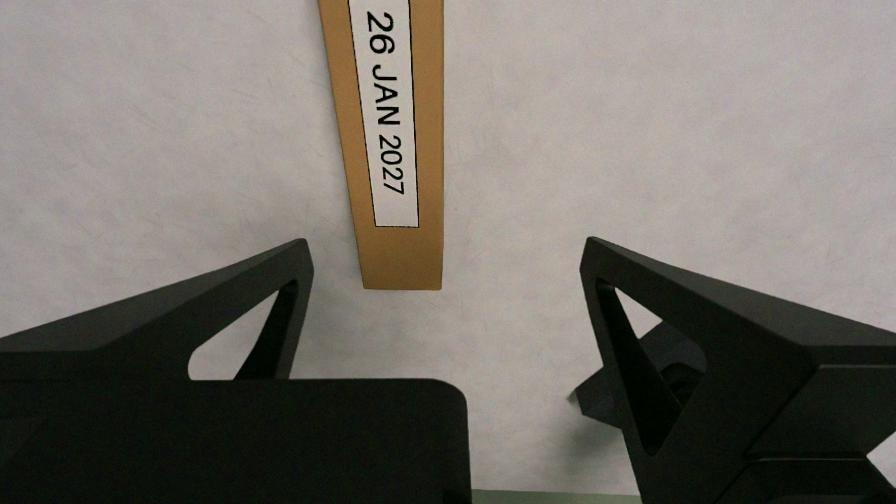

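move --arm2 '{"target": [-0.883, -0.629, 0.86, 0, 1, 0, 0], "speed": 0.4}' --arm3 '{"target": [0.02, 0.064, 0.87, 0, 1, 0, 0], "speed": 0.3}' --cameras '[]'

move --arm2 '{"target": [-0.884, -0.629, 0.757, 0, 1, 0, 0], "speed": 0.2}' --arm3 '{"target": [0.21, 0.0, 0.93, 0, 1, 0, 0], "speed": 0.35}' --cameras '[]'

move --arm2 '{"joints": {"gripper_m": 0.05}}' --arm3 '{"target": [0.505, -0.345, 0.87, 0, 0.9988, 0, -0.0489], "speed": 0.35}' --cameras '[]'

move --arm2 '{"target": [-0.884, -0.629, 0.92, 0, 1, 0, 0], "speed": 0.4}' --arm3 '{"target": [0.506, -0.320, 0.785, 0.0264, -0.9985, -0.0013, 0.0489], "speed": 0.12}' --cameras '["arm3_cam_wrist"]'

Scene clock: 221.57 s.
Joint torques (N m): arm1=[-0.62 -5.01 9.81 1.17 0.03 -0.06] | arm2=[0.62 -10.87 12.16 0.61 0.11 0.09] | arm3=[0.62 -27.16 12.16 -0.03 0.01 0.08]
Heat: arm1: hottest joint3_rad 46 °C; arm2: hottest joint3_rad 52 °C; arm3: hottest joint3_rad 44 °C.
move: arm2 off_target; arm3 off_target
Joint velocities: within noise
arm1: as last shown
arm1.joint_positions: joint1_rad=+0.233 joint2_rad=+0.902 joint3_rad=+1.289 joint4_rad=-1.302 joint5_rad=+0.001 joint6_rad=+0.008 gripper_m=+0.09296
arm1.hand: x=-1.4845 y=-1.1695 z=+1.1846 quat_wxyz=(-0.197, -0.750, -0.579, +0.251) (m; scene frame)
arm2.joint_positions: joint1_rad=+1.238 joint2_rad=+1.558 joint3_rad=+1.099 joint4_rad=-1.158 joint5_rad=+0.012 joint6_rad=+0.696 gripper_m=+0.09294
arm2.joint_status: not commanded
arm2.hand: x=-0.8695 y=-0.6135 z=+0.8483 quat_wxyz=(-0.014, +1.000, +0.002, +0.018) (m; scene frame)
arm2.hand_target: x=-0.8823 y=-0.6286 z=+0.8604 quat_wxyz=(+0.000, +1.000, +0.000, +0.000) (m; scene frame)
arm2.hand_status: off_target (0.024 m and 2.6 deg from the pose sent, 0.064 m and 1.7 deg at the start)
arm3.joint_positions: joint1_rad=-0.430 joint2_rad=+2.030 joint3_rad=+1.494 joint4_rad=-1.075 joint5_rad=+0.002 joint6_rad=+0.410 gripper_m=+0.05832
arm3.joint_status: not commanded
arm3.hand: x=+0.0312 y=+0.0735 z=+0.8484 quat_wxyz=(+0.009, -1.000, +0.002, -0.019) (m; scene frame)
arm3.hand_target: x=+0.0206 y=+0.0643 z=+0.8700 quat_wxyz=(+0.000, -1.000, +0.000, +0.000) (m; scene frame)
arm3.hand_status: off_target (0.026 m and 2.4 deg from the pose sent, 0.080 m and 0.3 deg at the start)
pictures: none
No camera images: "cameras" was empty.

Scene clock: 223.27 s.
Joint torques (N m): arm1=[-0.56 -5.07 9.81 1.16 0.04 -0.05] | arm2=[0.26 -11.46 7.01 0.77 0.11 0.05] | arm3=[0.5 -20.84 10.55 -0.06 0.18 0.16]
Heat: arm1: hottest joint3_rad 46 °C; arm2: hottest joint3_rad 51 °C; arm3: hottest joint3_rad 44 °C.
move: arm2 done; arm3 off_target
Joint velocities: within noise
arm1: as last shown
arm2.joint_positions: joint1_rad=+1.238 joint2_rad=+1.703 joint3_rad=+1.030 joint4_rad=-0.884 joint5_rad=+0.013 joint6_rad=+0.696 gripper_m=+0.09294
arm2.joint_status: not commanded
arm2.hand: x=-0.8883 y=-0.6306 z=+0.7661 quat_wxyz=(+0.005, +1.000, +0.001, -0.005) (m; scene frame)
arm2.hand_target: x=-0.8840 y=-0.6289 z=+0.7573 quat_wxyz=(+0.000, +1.000, +0.000, +0.000) (m; scene frame)
arm2.hand_status: done (0.010 m and 0.8 deg from the pose sent, 0.094 m and 2.6 deg at the start)
arm3.joint_positions: joint1_rad=-0.124 joint2_rad=+1.661 joint3_rad=+1.147 joint4_rad=-1.077 joint5_rad=-0.002 joint6_rad=+0.704 gripper_m=+0.05832
arm3.joint_status: not commanded
arm3.hand: x=+0.2129 y=+0.0026 z=+0.9171 quat_wxyz=(+0.006, -1.000, -0.004, -0.009) (m; scene frame)
arm3.hand_target: x=+0.2102 y=+0.0002 z=+0.9299 quat_wxyz=(+0.000, -1.000, +0.000, +0.000) (m; scene frame)
arm3.hand_status: off_target (0.013 m and 1.4 deg from the pose sent, 0.210 m and 2.4 deg at the start)
pictures: none
No camera images: "cameras" was empty.

Scene clock: 225.73 s.
Joint torques (N m): arm1=[-0.62 -5.07 9.83 1.17 0.04 -0.05] | arm2=[0.26 -11.52 7.02 0.73 0.09 0.03] | arm3=[-0.73 -28.22 15.13 -0.23 0.32 0.15]
Heat: arm1: hottest joint3_rad 46 °C; arm2: hottest joint3_rad 51 °C; arm3: hottest joint3_rad 44 °C.
move: arm2 off_target; arm3 off_target
Joint velocities: within noise
arm1: as last shown
arm2.joint_positions: joint1_rad=+1.238 joint2_rad=+1.703 joint3_rad=+1.030 joint4_rad=-0.882 joint5_rad=+0.014 joint6_rad=+0.698 gripper_m=+0.06059
arm2.joint_status: gripper_m off_target (ended at +0.06062, target +0.05000)
arm2.hand: x=-0.8885 y=-0.6308 z=+0.7661 quat_wxyz=(+0.005, +1.000, +0.000, -0.005) (m; scene frame)
arm2.hand_target: x=-0.8839 y=-0.6289 z=+0.7573 quat_wxyz=(+0.000, +1.000, +0.000, +0.000) (m; scene frame)
arm2.hand_status: not commanded
arm3.joint_positions: joint1_rad=+0.693 joint2_rad=+2.155 joint3_rad=+1.710 joint4_rad=-1.169 joint5_rad=+0.095 joint6_rad=+1.512 gripper_m=+0.05832
arm3.joint_status: not commanded
arm3.hand: x=+0.5120 y=-0.3228 z=+0.8494 quat_wxyz=(+0.024, -0.999, -0.010, +0.045) (m; scene frame)
arm3.hand_target: x=+0.5051 y=-0.3436 z=+0.8705 quat_wxyz=(-0.001, -0.999, +0.000, +0.049) (m; scene frame)
arm3.hand_status: off_target (0.031 m and 3.0 deg from the pose sent, 0.456 m and 6.7 deg at the start)
pictures: none
No camera images: "cameras" was empty.

Scene clock: 227.37 s.
Joint torques (N m): arm1=[-0.62 -5.01 9.83 1.14 0.04 -0.06] | arm2=[0.67 -11.16 14.87 -0.32 -0.01 0.09] | arm3=[-0.62 -26.64 9.09 0.59 0.37 0.11]
Heat: arm1: hottest joint3_rad 46 °C; arm2: hottest joint3_rad 52 °C; arm3: hottest joint3_rad 44 °C.
move: arm2 off_target; arm3 off_target
Joint velocities: within noise
arm1: as last shown
arm2.joint_positions: joint1_rad=+1.238 joint2_rad=+1.512 joint3_rad=+1.172 joint4_rad=-1.295 joint5_rad=+0.016 joint6_rad=+0.698 gripper_m=+0.06059
arm2.joint_status: not commanded
arm2.hand: x=-0.8670 y=-0.6098 z=+0.8931 quat_wxyz=(-0.021, +0.999, +0.001, +0.024) (m; scene frame)
arm2.hand_target: x=-0.8825 y=-0.6278 z=+0.9203 quat_wxyz=(+0.001, +1.000, +0.000, +0.000) (m; scene frame)
arm2.hand_status: off_target (0.037 m and 3.7 deg from the pose sent, 0.154 m and 0.9 deg at the start)
arm3.joint_positions: joint1_rad=+0.693 joint2_rad=+2.220 joint3_rad=+1.666 joint4_rad=-1.058 joint5_rad=+0.097 joint6_rad=+1.517 gripper_m=+0.05832
arm3.joint_status: not commanded
arm3.hand: x=+0.5118 y=-0.3209 z=+0.7954 quat_wxyz=(+0.023, -0.999, -0.007, +0.047) (m; scene frame)
arm3.hand_target: x=+0.5061 y=-0.3198 z=+0.7851 quat_wxyz=(+0.026, -0.998, -0.001, +0.049) (m; scene frame)
arm3.hand_status: off_target (0.012 m and 0.8 deg from the pose sent, 0.065 m and 1.1 deg at the start)
pictures: arm3_cam_wrist
camera_calibration:
arm3_cam_wrist: T_world_to_cam=[[0.00368671, 0.999101, 0.0422422, 0.286033], [0.855303, -0.0250371, 0.517522, -0.855573], [0.518114, 0.034222, -0.854626, 0.548568], [0, 0, 0, 1]] pos_world=[0.446499, -0.32597, 0.899516]

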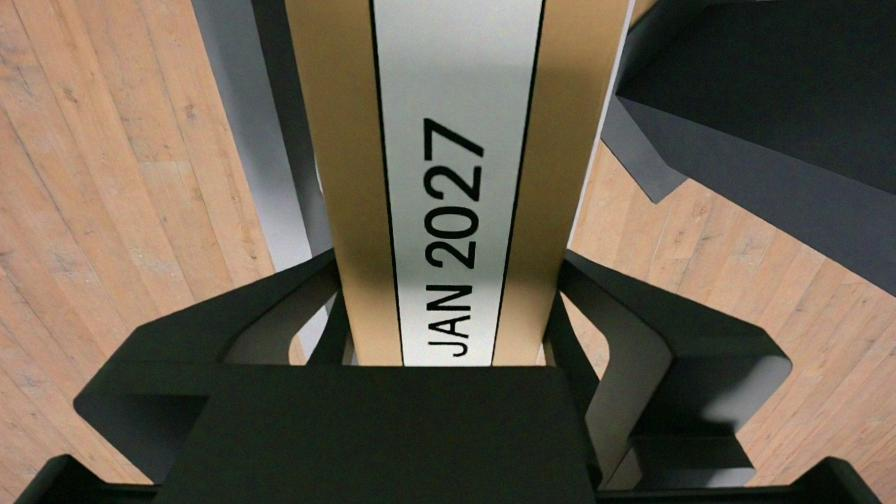

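move --arm2 '{"joints": {"joint1_rad": -1.95, "joint2_rad": 1.40, "joint3_rad": 1.25, "joint4_rad": -1.41, "joint5_rad": 0, "joint6_rad": 0.644}}' --arm3 '{"target": [0.506, -0.326, 0.760, 0.0264, -0.9985, -0.0013, 0.0489], "speed": 0.06}' --cameras '["arm3_cam_wrist", "cam_b"]'

Scene clock: 232.90 s.
Joint torques (N m): arm1=[-0.62 -5.01 9.8 1.17 0.04 -0.06] | arm2=[-0.32 -11.93 13.5 -0.34 -0.07 -0.11] | arm3=[-0.5 -22.71 10.22 1.47 0.36 0.11]
Heat: arm1: hottest joint3_rad 46 °C; arm2: hottest joint3_rad 52 °C; arm3: hottest joint3_rad 43 °C.
move: arm2 done; arm3 off_target
Joint velocities: within noise
arm1: as last shown
arm2.joint_positions: joint1_rad=-1.948 joint2_rad=+1.421 joint3_rad=+1.200 joint4_rad=-1.399 joint5_rad=+0.003 joint6_rad=+0.654 gripper_m=+0.06055
arm2.joint_status: all done
arm2.hand: x=-0.2379 y=-0.1084 z=+0.9389 quat_wxyz=(+0.014, +0.000, -1.000, +0.022) (m; scene frame)
arm2.hand_target: x=-0.2287 y=-0.1014 z=+0.9655 quat_wxyz=(-0.009, +0.004, -1.000, +0.003) (m; scene frame)
arm2.hand_status: not commanded
arm3.joint_positions: joint1_rad=+0.693 joint2_rad=+2.221 joint3_rad=+1.666 joint4_rad=-1.047 joint5_rad=+0.097 joint6_rad=+1.517 gripper_m=+0.05832
arm3.joint_status: not commanded
arm3.hand: x=+0.5117 y=-0.3231 z=+0.7942 quat_wxyz=(+0.018, -0.999, -0.007, +0.047) (m; scene frame)
arm3.hand_target: x=+0.5063 y=-0.3239 z=+0.7612 quat_wxyz=(+0.026, -0.998, -0.001, +0.049) (m; scene frame)
arm3.hand_status: off_target (0.035 m and 1.2 deg from the pose sent, 0.036 m and 0.8 deg at the start)
pictures: arm3_cam_wrist, cam_b
camera_calibration:
arm3_cam_wrist: T_world_to_cam=[[0.00300626, 0.999431, 0.0335856, 0.295666], [0.855479, -0.0199621, 0.517453, -0.853304], [0.517829, 0.0271761, -0.855052, 0.545926], [0, 0, 0, 1]] pos_world=[0.446398, -0.327368, 0.89841]

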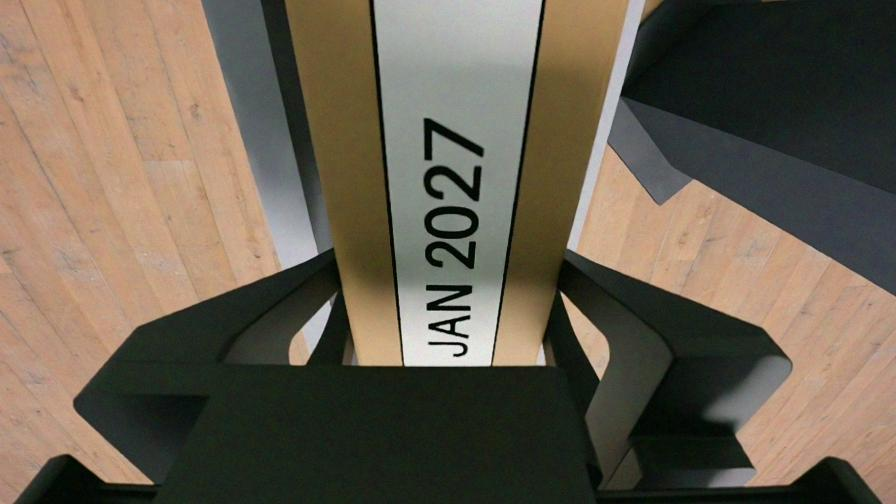

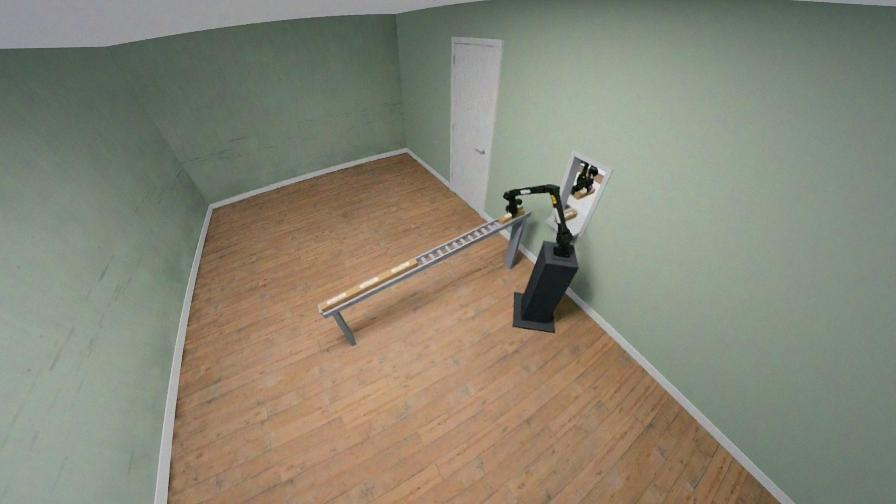

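move --arm2 '{"target": [0.052, 0.070, 0.89, 0, 0, 1, 0], "speed": 0.35}' --arm3 '{"target": [0.506, -0.325, 0.778, 0.01, -0.9988, 0, 0.0489], "speed": 0.1, "joints": {"gripper_m": 0.075}}' --cameras '[]'

move --arm2 '{"target": [0.048, 0.070, 0.80, 0, 0, 1, 0], "speed": 0.2}' --cameras '["arm3_cam_wrist"]'

move --arm2 '{"target": [0.047, 0.070, 0.775, 0, 0, 1, 0], "speed": 0.08}' --cameras '["arm3_cam_wrist", "arm2_cam_wrist"]'

Scene clock: 240.90 s.
Joint torques (N m): arm1=[-0.56 -5.07 9.8 1.16 0.04 -0.06] | arm2=[-0.85 -24.82 16.44 -0.4 -0.1 -0.12] | arm3=[-0.73 -28.16 8.23 0.49 0.2 0.11]
Heat: arm1: hottest joint3_rad 46 °C; arm2: hottest joint3_rad 53 °C; arm3: hottest joint3_rad 42 °C.
move: arm2 off_target; arm3 done
Joint velocities: within noise
arm1: as last shown
arm2.joint_positions: joint1_rad=-1.989 joint2_rad=+2.414 joint3_rad=+2.463 joint4_rad=-1.684 joint5_rad=-0.011 joint6_rad=+0.615 gripper_m=+0.06055
arm2.joint_status: not commanded
arm2.hand: x=+0.0349 y=+0.0648 z=+0.8585 quat_wxyz=(+0.025, -0.002, -0.999, +0.020) (m; scene frame)
arm2.hand_target: x=+0.0499 y=+0.0684 z=+0.8901 quat_wxyz=(-0.003, +0.000, -1.000, -0.002) (m; scene frame)
arm2.hand_status: off_target (0.036 m and 3.6 deg from the pose sent, 0.344 m and 3.0 deg at the start; pose on its path clipped on 16 of 80 steps; a joint's target at an end of its range on 25 of 80 steps)
arm3.joint_positions: joint1_rad=+0.693 joint2_rad=+2.238 joint3_rad=+1.660 joint4_rad=-1.003 joint5_rad=+0.100 joint6_rad=+1.517 gripper_m=+0.07494
arm3.joint_status: all done
arm3.hand: x=+0.5110 y=-0.3281 z=+0.7822 quat_wxyz=(+0.007, -0.999, -0.006, +0.049) (m; scene frame)
arm3.hand_target: x=+0.5061 y=-0.3250 z=+0.7781 quat_wxyz=(+0.010, -0.999, +0.000, +0.049) (m; scene frame)
arm3.hand_status: done (0.007 m and 0.8 deg from the pose sent, 0.017 m and 1.3 deg at the start)
pictures: none
No camera images: "cameras" was empty.

Scene clock: 242.10 s.
Joint torques (N m): arm1=[-0.56 -5.07 9.81 1.16 0.04 -0.06] | arm2=[-0.73 -25.35 9.43 0.53 -0.1 -0.05] | arm3=[-0.67 -28.28 8.31 0.5 0.2 0.13]
Heat: arm1: hottest joint3_rad 46 °C; arm2: hottest joint3_rad 53 °C; arm3: hottest joint3_rad 42 °C.
move: arm2 done
Joint velocities: within noise
arm1, arm3: as last shown
arm2.joint_positions: joint1_rad=-1.989 joint2_rad=+2.423 joint3_rad=+2.314 joint4_rad=-1.474 joint5_rad=-0.012 joint6_rad=+0.615 gripper_m=+0.06055
arm2.joint_status: not commanded
arm2.hand: x=+0.0459 y=+0.0715 z=+0.7952 quat_wxyz=(+0.004, -0.001, -1.000, +0.004) (m; scene frame)
arm2.hand_target: x=+0.0480 y=+0.0699 z=+0.8002 quat_wxyz=(+0.000, +0.000, -1.000, +0.000) (m; scene frame)
arm2.hand_status: done (0.005 m and 0.7 deg from the pose sent, 0.060 m and 3.6 deg at the start)
pictures: arm3_cam_wrist
camera_calibration:
arm3_cam_wrist: T_world_to_cam=[[0.00342684, 0.999928, 0.0114939, 0.318222], [0.857537, -0.00885115, 0.514346, -0.841532], [0.514411, 0.0080939, -0.857506, 0.533534], [0, 0, 0, 1]] pos_world=[0.446099, -0.329966, 0.88669]

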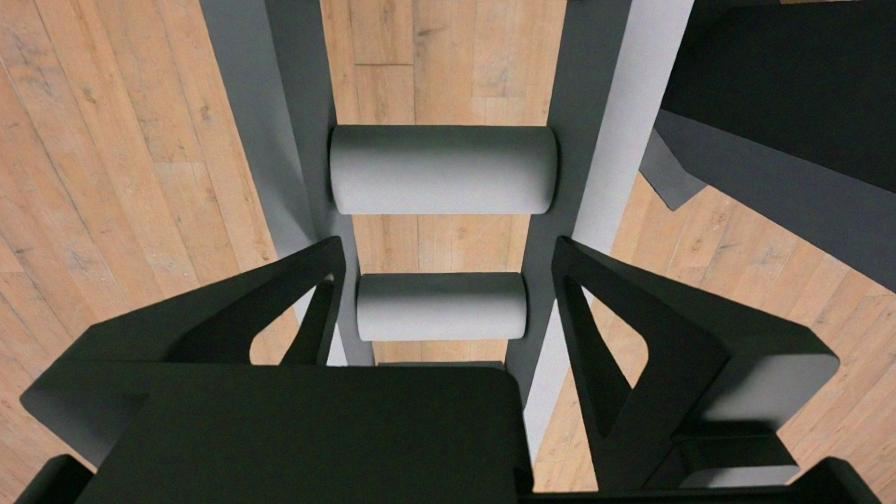

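Scene clock: 243.10 s.
Joint torques (N m): arm1=[-0.62 -5.07 9.83 1.16 0.04 -0.06] | arm2=[-0.44 -23.47 8.23 1.4 0.01 -0.06] | arm3=[-0.67 -28.28 8.29 0.43 0.2 0.11]
Heat: arm1: hottest joint3_rad 46 °C; arm2: hottest joint3_rad 53 °C; arm3: hottest joint3_rad 42 °C.
move: arm2 off_target
Joint velocities: within noise
arm1.joint_positions: joint1_rad=+0.233 joint2_rad=+0.902 joint3_rad=+1.289 joint4_rad=-1.302 joint5_rad=+0.001 joint6_rad=+0.008 gripper_m=+0.09296
arm1.joint_status: not commanded
arm1.hand: x=-1.4845 y=-1.1695 z=+1.1846 quat_wxyz=(-0.197, -0.750, -0.579, +0.251) (m; scene frame)
arm1.hand_target: x=-1.4899 y=-1.1683 z=+1.1885 quat_wxyz=(-0.197, -0.751, -0.575, +0.257) (m; scene frame)
arm1.hand_status: not commanded
arm2.joint_positions: joint1_rad=-1.989 joint2_rad=+2.411 joint3_rad=+2.281 joint4_rad=-1.435 joint5_rad=-0.015 joint6_rad=+0.614 gripper_m=+0.06055
arm2.joint_status: not commanded
arm2.hand: x=+0.0465 y=+0.0725 z=+0.7910 quat_wxyz=(-0.003, -0.001, -1.000, -0.002) (m; scene frame)
arm2.hand_target: x=+0.0467 y=+0.0698 z=+0.7750 quat_wxyz=(+0.000, +0.000, -1.000, +0.000) (m; scene frame)
arm2.hand_status: off_target (0.016 m and 0.4 deg from the pose sent, 0.020 m and 0.7 deg at the start)
arm3: as last shown
pictures: arm2_cam_wrist, arm3_cam_wrist
camera_calibration:
arm2_cam_wrist: T_world_to_cam=[[0.0030708, -0.999953, 0.00917883, 0.063158], [-0.8281, 0.00260261, 0.560575, -0.397142], [-0.560573, -0.0093224, -0.828053, 0.804675], [0, 0, 0, 1]] pos_world=[0.122011, 0.0716902, 0.888361]
arm3_cam_wrist: T_world_to_cam=[[0.00342684, 0.999928, 0.0114939, 0.318222], [0.857537, -0.00885115, 0.514346, -0.841532], [0.514411, 0.0080939, -0.857506, 0.533534], [0, 0, 0, 1]] pos_world=[0.446099, -0.329966, 0.88669]

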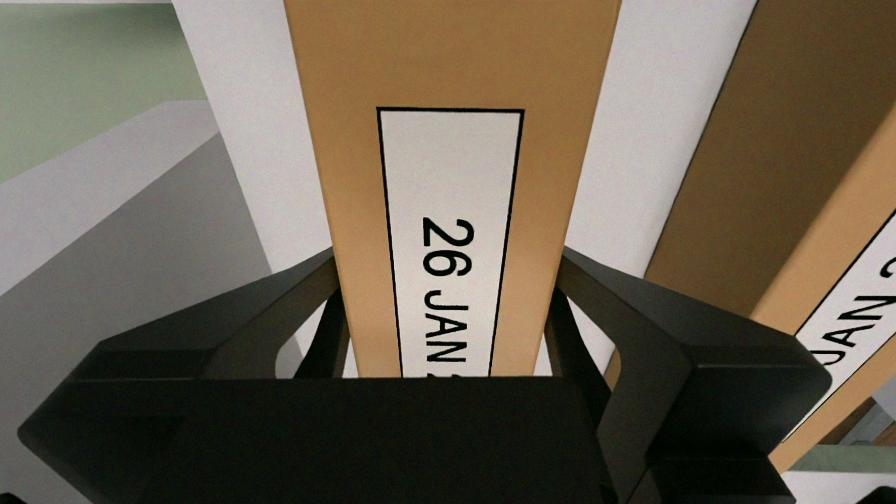

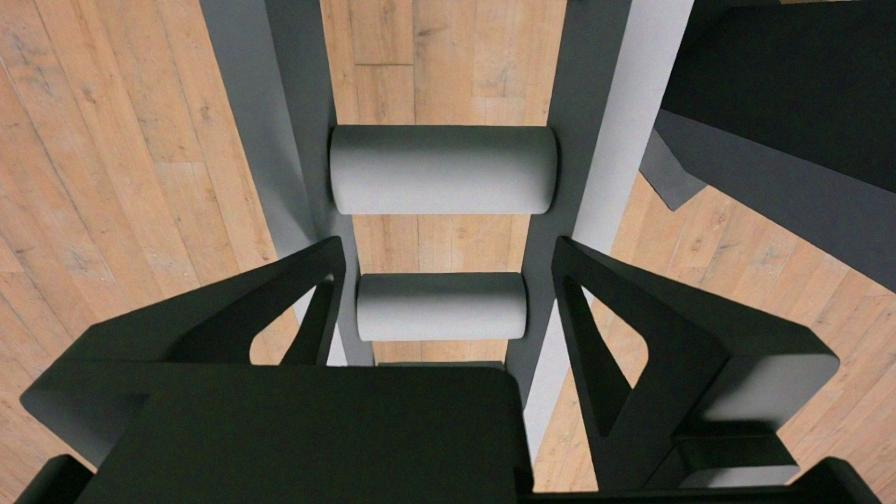

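move --arm2 '{"joints": {"gripper_m": 0.085}}' --arm3 '{"target": [0.503, -0.31, 0.90, 0, -0.9988, 0, 0.0489], "speed": 0.35, "joints": {"gripper_m": 0.09}}' --cameras '[]'

move --arm2 '{"target": [0.03, 0.073, 0.89, 0, 0, 1, 0], "speed": 0.35}' --arm3 '{"joints": {"joint1_rad": -0.065, "joint2_rad": 1.5, "joint3_rad": 1.02, "joint4_rad": -1.07, "joint5_rad": 0, "joint6_rad": 0.771}}' --cameras '[]'

move --arm2 '{"target": [-0.25, 0.0, 0.95, 0, 0, 1, 0], "speed": 0.45}' --cameras '[]'

move --arm3 '{"target": [0.011, -0.053, 0.86, 0, 1, 0, 0], "speed": 0.35}' --cameras '[]'

move --arm3 '{"target": [0.009, -0.055, 0.781, 0, 1, 0, 0], "speed": 0.2}' --cameras '["arm3_cam_wrist", "cam_b"]'

Scene clock: 254.40 s.
Joint torques (N m): arm1=[-0.56 -5.07 9.8 1.16 0.04 -0.05] | arm2=[-0.5 -23.53 8.35 0.76 0.01 -0.06] | arm3=[-0.85 -23.71 11.79 -0.01 0.22 0.04]
Heat: arm1: hottest joint3_rad 46 °C; arm2: hottest joint3_rad 53 °C; arm3: hottest joint3_rad 42 °C.
move: arm2 done; arm3 off_target
Joint velocities: within noise
arm1: as last shown
arm2.joint_positions: joint1_rad=-1.989 joint2_rad=+2.411 joint3_rad=+2.280 joint4_rad=-1.420 joint5_rad=-0.015 joint6_rad=+0.614 gripper_m=+0.08495
arm2.joint_status: all done
arm2.hand: x=+0.0492 y=+0.0743 z=+0.7907 quat_wxyz=(-0.009, -0.001, -1.000, -0.006) (m; scene frame)
arm2.hand_target: x=+0.0467 y=+0.0698 z=+0.7752 quat_wxyz=(+0.000, +0.000, -1.000, +0.000) (m; scene frame)
arm2.hand_status: not commanded
arm3.joint_positions: joint1_rad=+0.690 joint2_rad=+2.012 joint3_rad=+1.638 joint4_rad=-1.173 joint5_rad=+0.099 joint6_rad=+1.517 gripper_m=+0.08991
arm3.joint_status: all done
arm3.hand: x=+0.5102 y=-0.3077 z=+0.9095 quat_wxyz=(-0.010, -0.999, -0.004, +0.049) (m; scene frame)
arm3.hand_target: x=+0.5031 y=-0.3097 z=+0.9000 quat_wxyz=(+0.000, -0.999, +0.000, +0.049) (m; scene frame)
arm3.hand_status: off_target (0.012 m and 1.2 deg from the pose sent, 0.120 m and 1.1 deg at the start; pose on its path clipped on 4 of 44 steps)
pictures: none
No camera images: "cameras" was empty.

Scene clock: 255.93 s.
Joint torques (N m): arm1=[-0.56 -5.01 9.8 1.16 0.04 -0.05] | arm2=[0.44 -21.42 14.38 -0.18 0.05 0.09] | arm3=[-0.56 -14.45 10.03 0.57 0.02 -0.04]
Heat: arm1: hottest joint3_rad 46 °C; arm2: hottest joint3_rad 53 °C; arm3: hottest joint3_rad 42 °C.
move: arm2 off_target; arm3 done
Joint velocities: within noise
arm1: as last shown
arm2.joint_positions: joint1_rad=-1.988 joint2_rad=+2.313 joint3_rad=+2.356 joint4_rad=-1.633 joint5_rad=-0.016 joint6_rad=+0.614 gripper_m=+0.08496
arm2.joint_status: not commanded
arm2.hand: x=+0.0248 y=+0.0605 z=+0.8878 quat_wxyz=(+0.008, +0.000, -1.000, +0.005) (m; scene frame)
arm2.hand_target: x=+0.0294 y=+0.0725 z=+0.8899 quat_wxyz=(-0.001, +0.000, -1.000, -0.001) (m; scene frame)
arm2.hand_status: off_target (0.014 m and 1.0 deg from the pose sent, 0.101 m and 1.2 deg at the start)
arm3.joint_positions: joint1_rad=-0.055 joint2_rad=+1.488 joint3_rad=+1.017 joint4_rad=-1.076 joint5_rad=+0.002 joint6_rad=+0.780 gripper_m=+0.08992
arm3.joint_status: all done
arm3.hand: x=+0.2665 y=+0.0130 z=+0.9442 quat_wxyz=(-0.008, -1.000, -0.001, +0.009) (m; scene frame)
arm3.hand_target: x=+0.2624 y=+0.0143 z=+0.9404 quat_wxyz=(-0.007, -1.000, +0.000, +0.006) (m; scene frame)
arm3.hand_status: not commanded
pictures: none
No camera images: "cameras" was empty.

Scene clock: 257.70 s.
Joint torques (N m): arm1=[-0.62 -5.01 9.8 1.16 0.04 -0.05] | arm2=[0.26 -11.81 8.43 0.77 0.11 0.15] | arm3=[-0.97 -14.45 10.07 0.59 0.01 -0.04]
Heat: arm1: hottest joint3_rad 46 °C; arm2: hottest joint3_rad 53 °C; arm3: hottest joint3_rad 42 °C.
move: arm2 off_target
Joint velocities: within noise
arm1, arm3: as last shown
arm2.joint_positions: joint1_rad=-1.755 joint2_rad=+1.542 joint3_rad=+1.394 joint4_rad=-1.404 joint5_rad=-0.017 joint6_rad=+0.840 gripper_m=+0.08496
arm2.joint_status: not commanded
arm2.hand: x=-0.2469 y=+0.0005 z=+0.9605 quat_wxyz=(-0.005, +0.003, -1.000, -0.007) (m; scene frame)
arm2.hand_target: x=-0.2500 y=-0.0001 z=+0.9501 quat_wxyz=(+0.000, +0.000, -1.000, +0.000) (m; scene frame)
arm2.hand_status: off_target (0.011 m and 1.0 deg from the pose sent, 0.288 m and 1.0 deg at the start)
pictures: none
No camera images: "cameras" was empty.

Scene clock: 259.57 s.
Joint torques (N m): arm1=[-0.5 -4.95 9.8 1.16 0.03 -0.06] | arm2=[0.21 -11.87 8.43 0.75 0.11 0.09] | arm3=[-0.26 -25.47 13.85 0.02 0.05 -0.01]
Heat: arm1: hottest joint3_rad 46 °C; arm2: hottest joint3_rad 53 °C; arm3: hottest joint3_rad 42 °C.
move: arm3 off_target
Joint velocities: within noise
arm1: as last shown
arm2.joint_positions: joint1_rad=-1.755 joint2_rad=+1.542 joint3_rad=+1.394 joint4_rad=-1.404 joint5_rad=-0.016 joint6_rad=+0.841 gripper_m=+0.08496
arm2.joint_status: not commanded
arm2.hand: x=-0.2468 y=+0.0005 z=+0.9605 quat_wxyz=(-0.005, +0.003, -1.000, -0.006) (m; scene frame)
arm2.hand_target: x=-0.2500 y=-0.0002 z=+0.9501 quat_wxyz=(+0.000, +0.000, -1.000, +0.000) (m; scene frame)
arm2.hand_status: not commanded
arm3.joint_positions: joint1_rad=-0.258 joint2_rad=+2.144 joint3_rad=+1.741 joint4_rad=-1.165 joint5_rad=+0.002 joint6_rad=+0.582 gripper_m=+0.08992
arm3.joint_status: not commanded
arm3.hand: x=+0.0210 y=-0.0495 z=+0.8651 quat_wxyz=(+0.000, -1.000, +0.002, +0.001) (m; scene frame)
arm3.hand_target: x=+0.0113 y=-0.0529 z=+0.8602 quat_wxyz=(+0.000, -1.000, +0.000, +0.001) (m; scene frame)
arm3.hand_status: off_target (0.012 m and 0.3 deg from the pose sent, 0.277 m and 1.4 deg at the start)
pictures: none
No camera images: "cameras" was empty.

Scene clock: 260.73 s.
Joint torques (N m): arm1=[-0.62 -5.01 9.78 1.16 0.03 -0.06] | arm2=[0.15 -11.81 8.43 0.75 0.11 0.09] | arm3=[-0.32 -27.16 10.52 0.73 0.05 -0.03]
Heat: arm1: hottest joint3_rad 46 °C; arm2: hottest joint3_rad 53 °C; arm3: hottest joint3_rad 42 °C.
move: arm3 off_target
Joint velocities: within noise
arm1, arm2: as last shown
arm3.joint_positions: joint1_rad=-0.258 joint2_rad=+2.260 joint3_rad=+1.735 joint4_rad=-1.043 joint5_rad=+0.002 joint6_rad=+0.582 gripper_m=+0.08992
arm3.joint_status: not commanded
arm3.hand: x=+0.0129 y=-0.0549 z=+0.7914 quat_wxyz=(+0.000, -1.000, +0.002, +0.001) (m; scene frame)
arm3.hand_target: x=+0.0093 y=-0.0550 z=+0.7811 quat_wxyz=(+0.000, -1.000, +0.000, +0.000) (m; scene frame)
arm3.hand_status: off_target (0.011 m and 0.3 deg from the pose sent, 0.085 m and 0.3 deg at the start)
pictures: arm3_cam_wrist, cam_b
camera_calibration:
arm3_cam_wrist: T_world_to_cam=[[0.0203268, 0.99979, -0.00260458, 0.0576484], [0.804109, -0.0148002, 0.594298, -0.479647], [0.594135, -0.0141745, -0.804241, 0.751045], [0, 0, 0, 1]] pos_world=[-0.0617056, -0.0540894, 0.889224]

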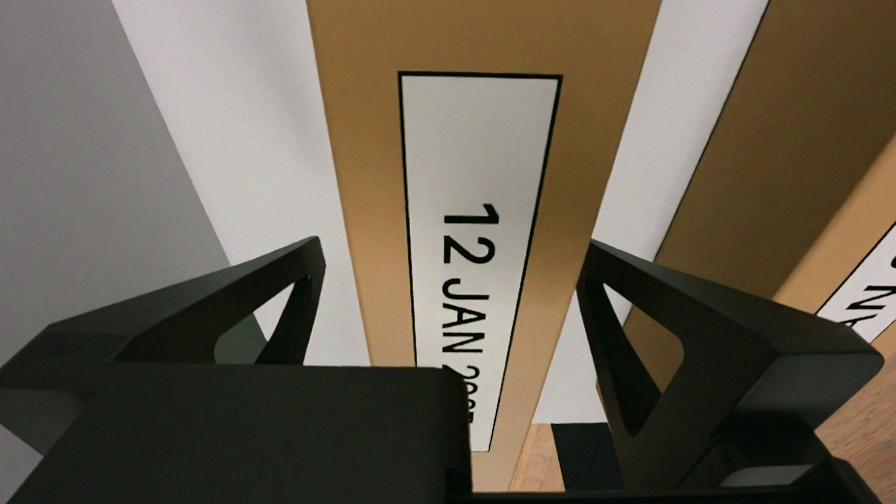

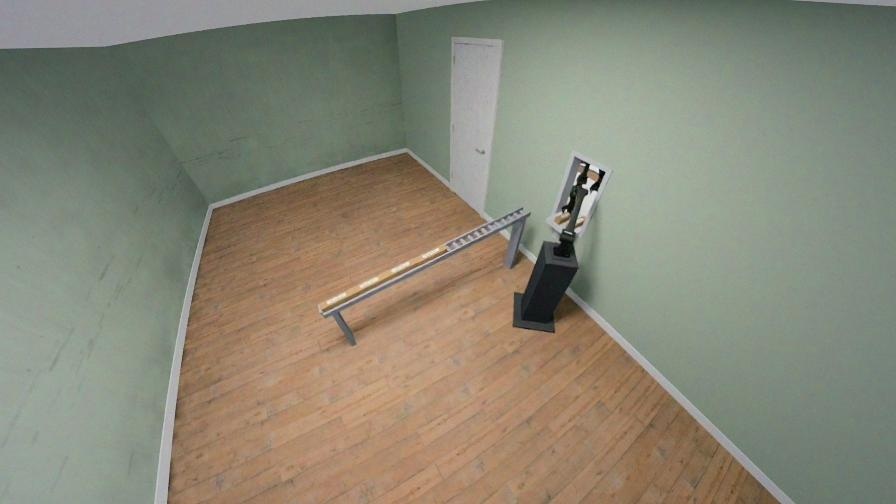

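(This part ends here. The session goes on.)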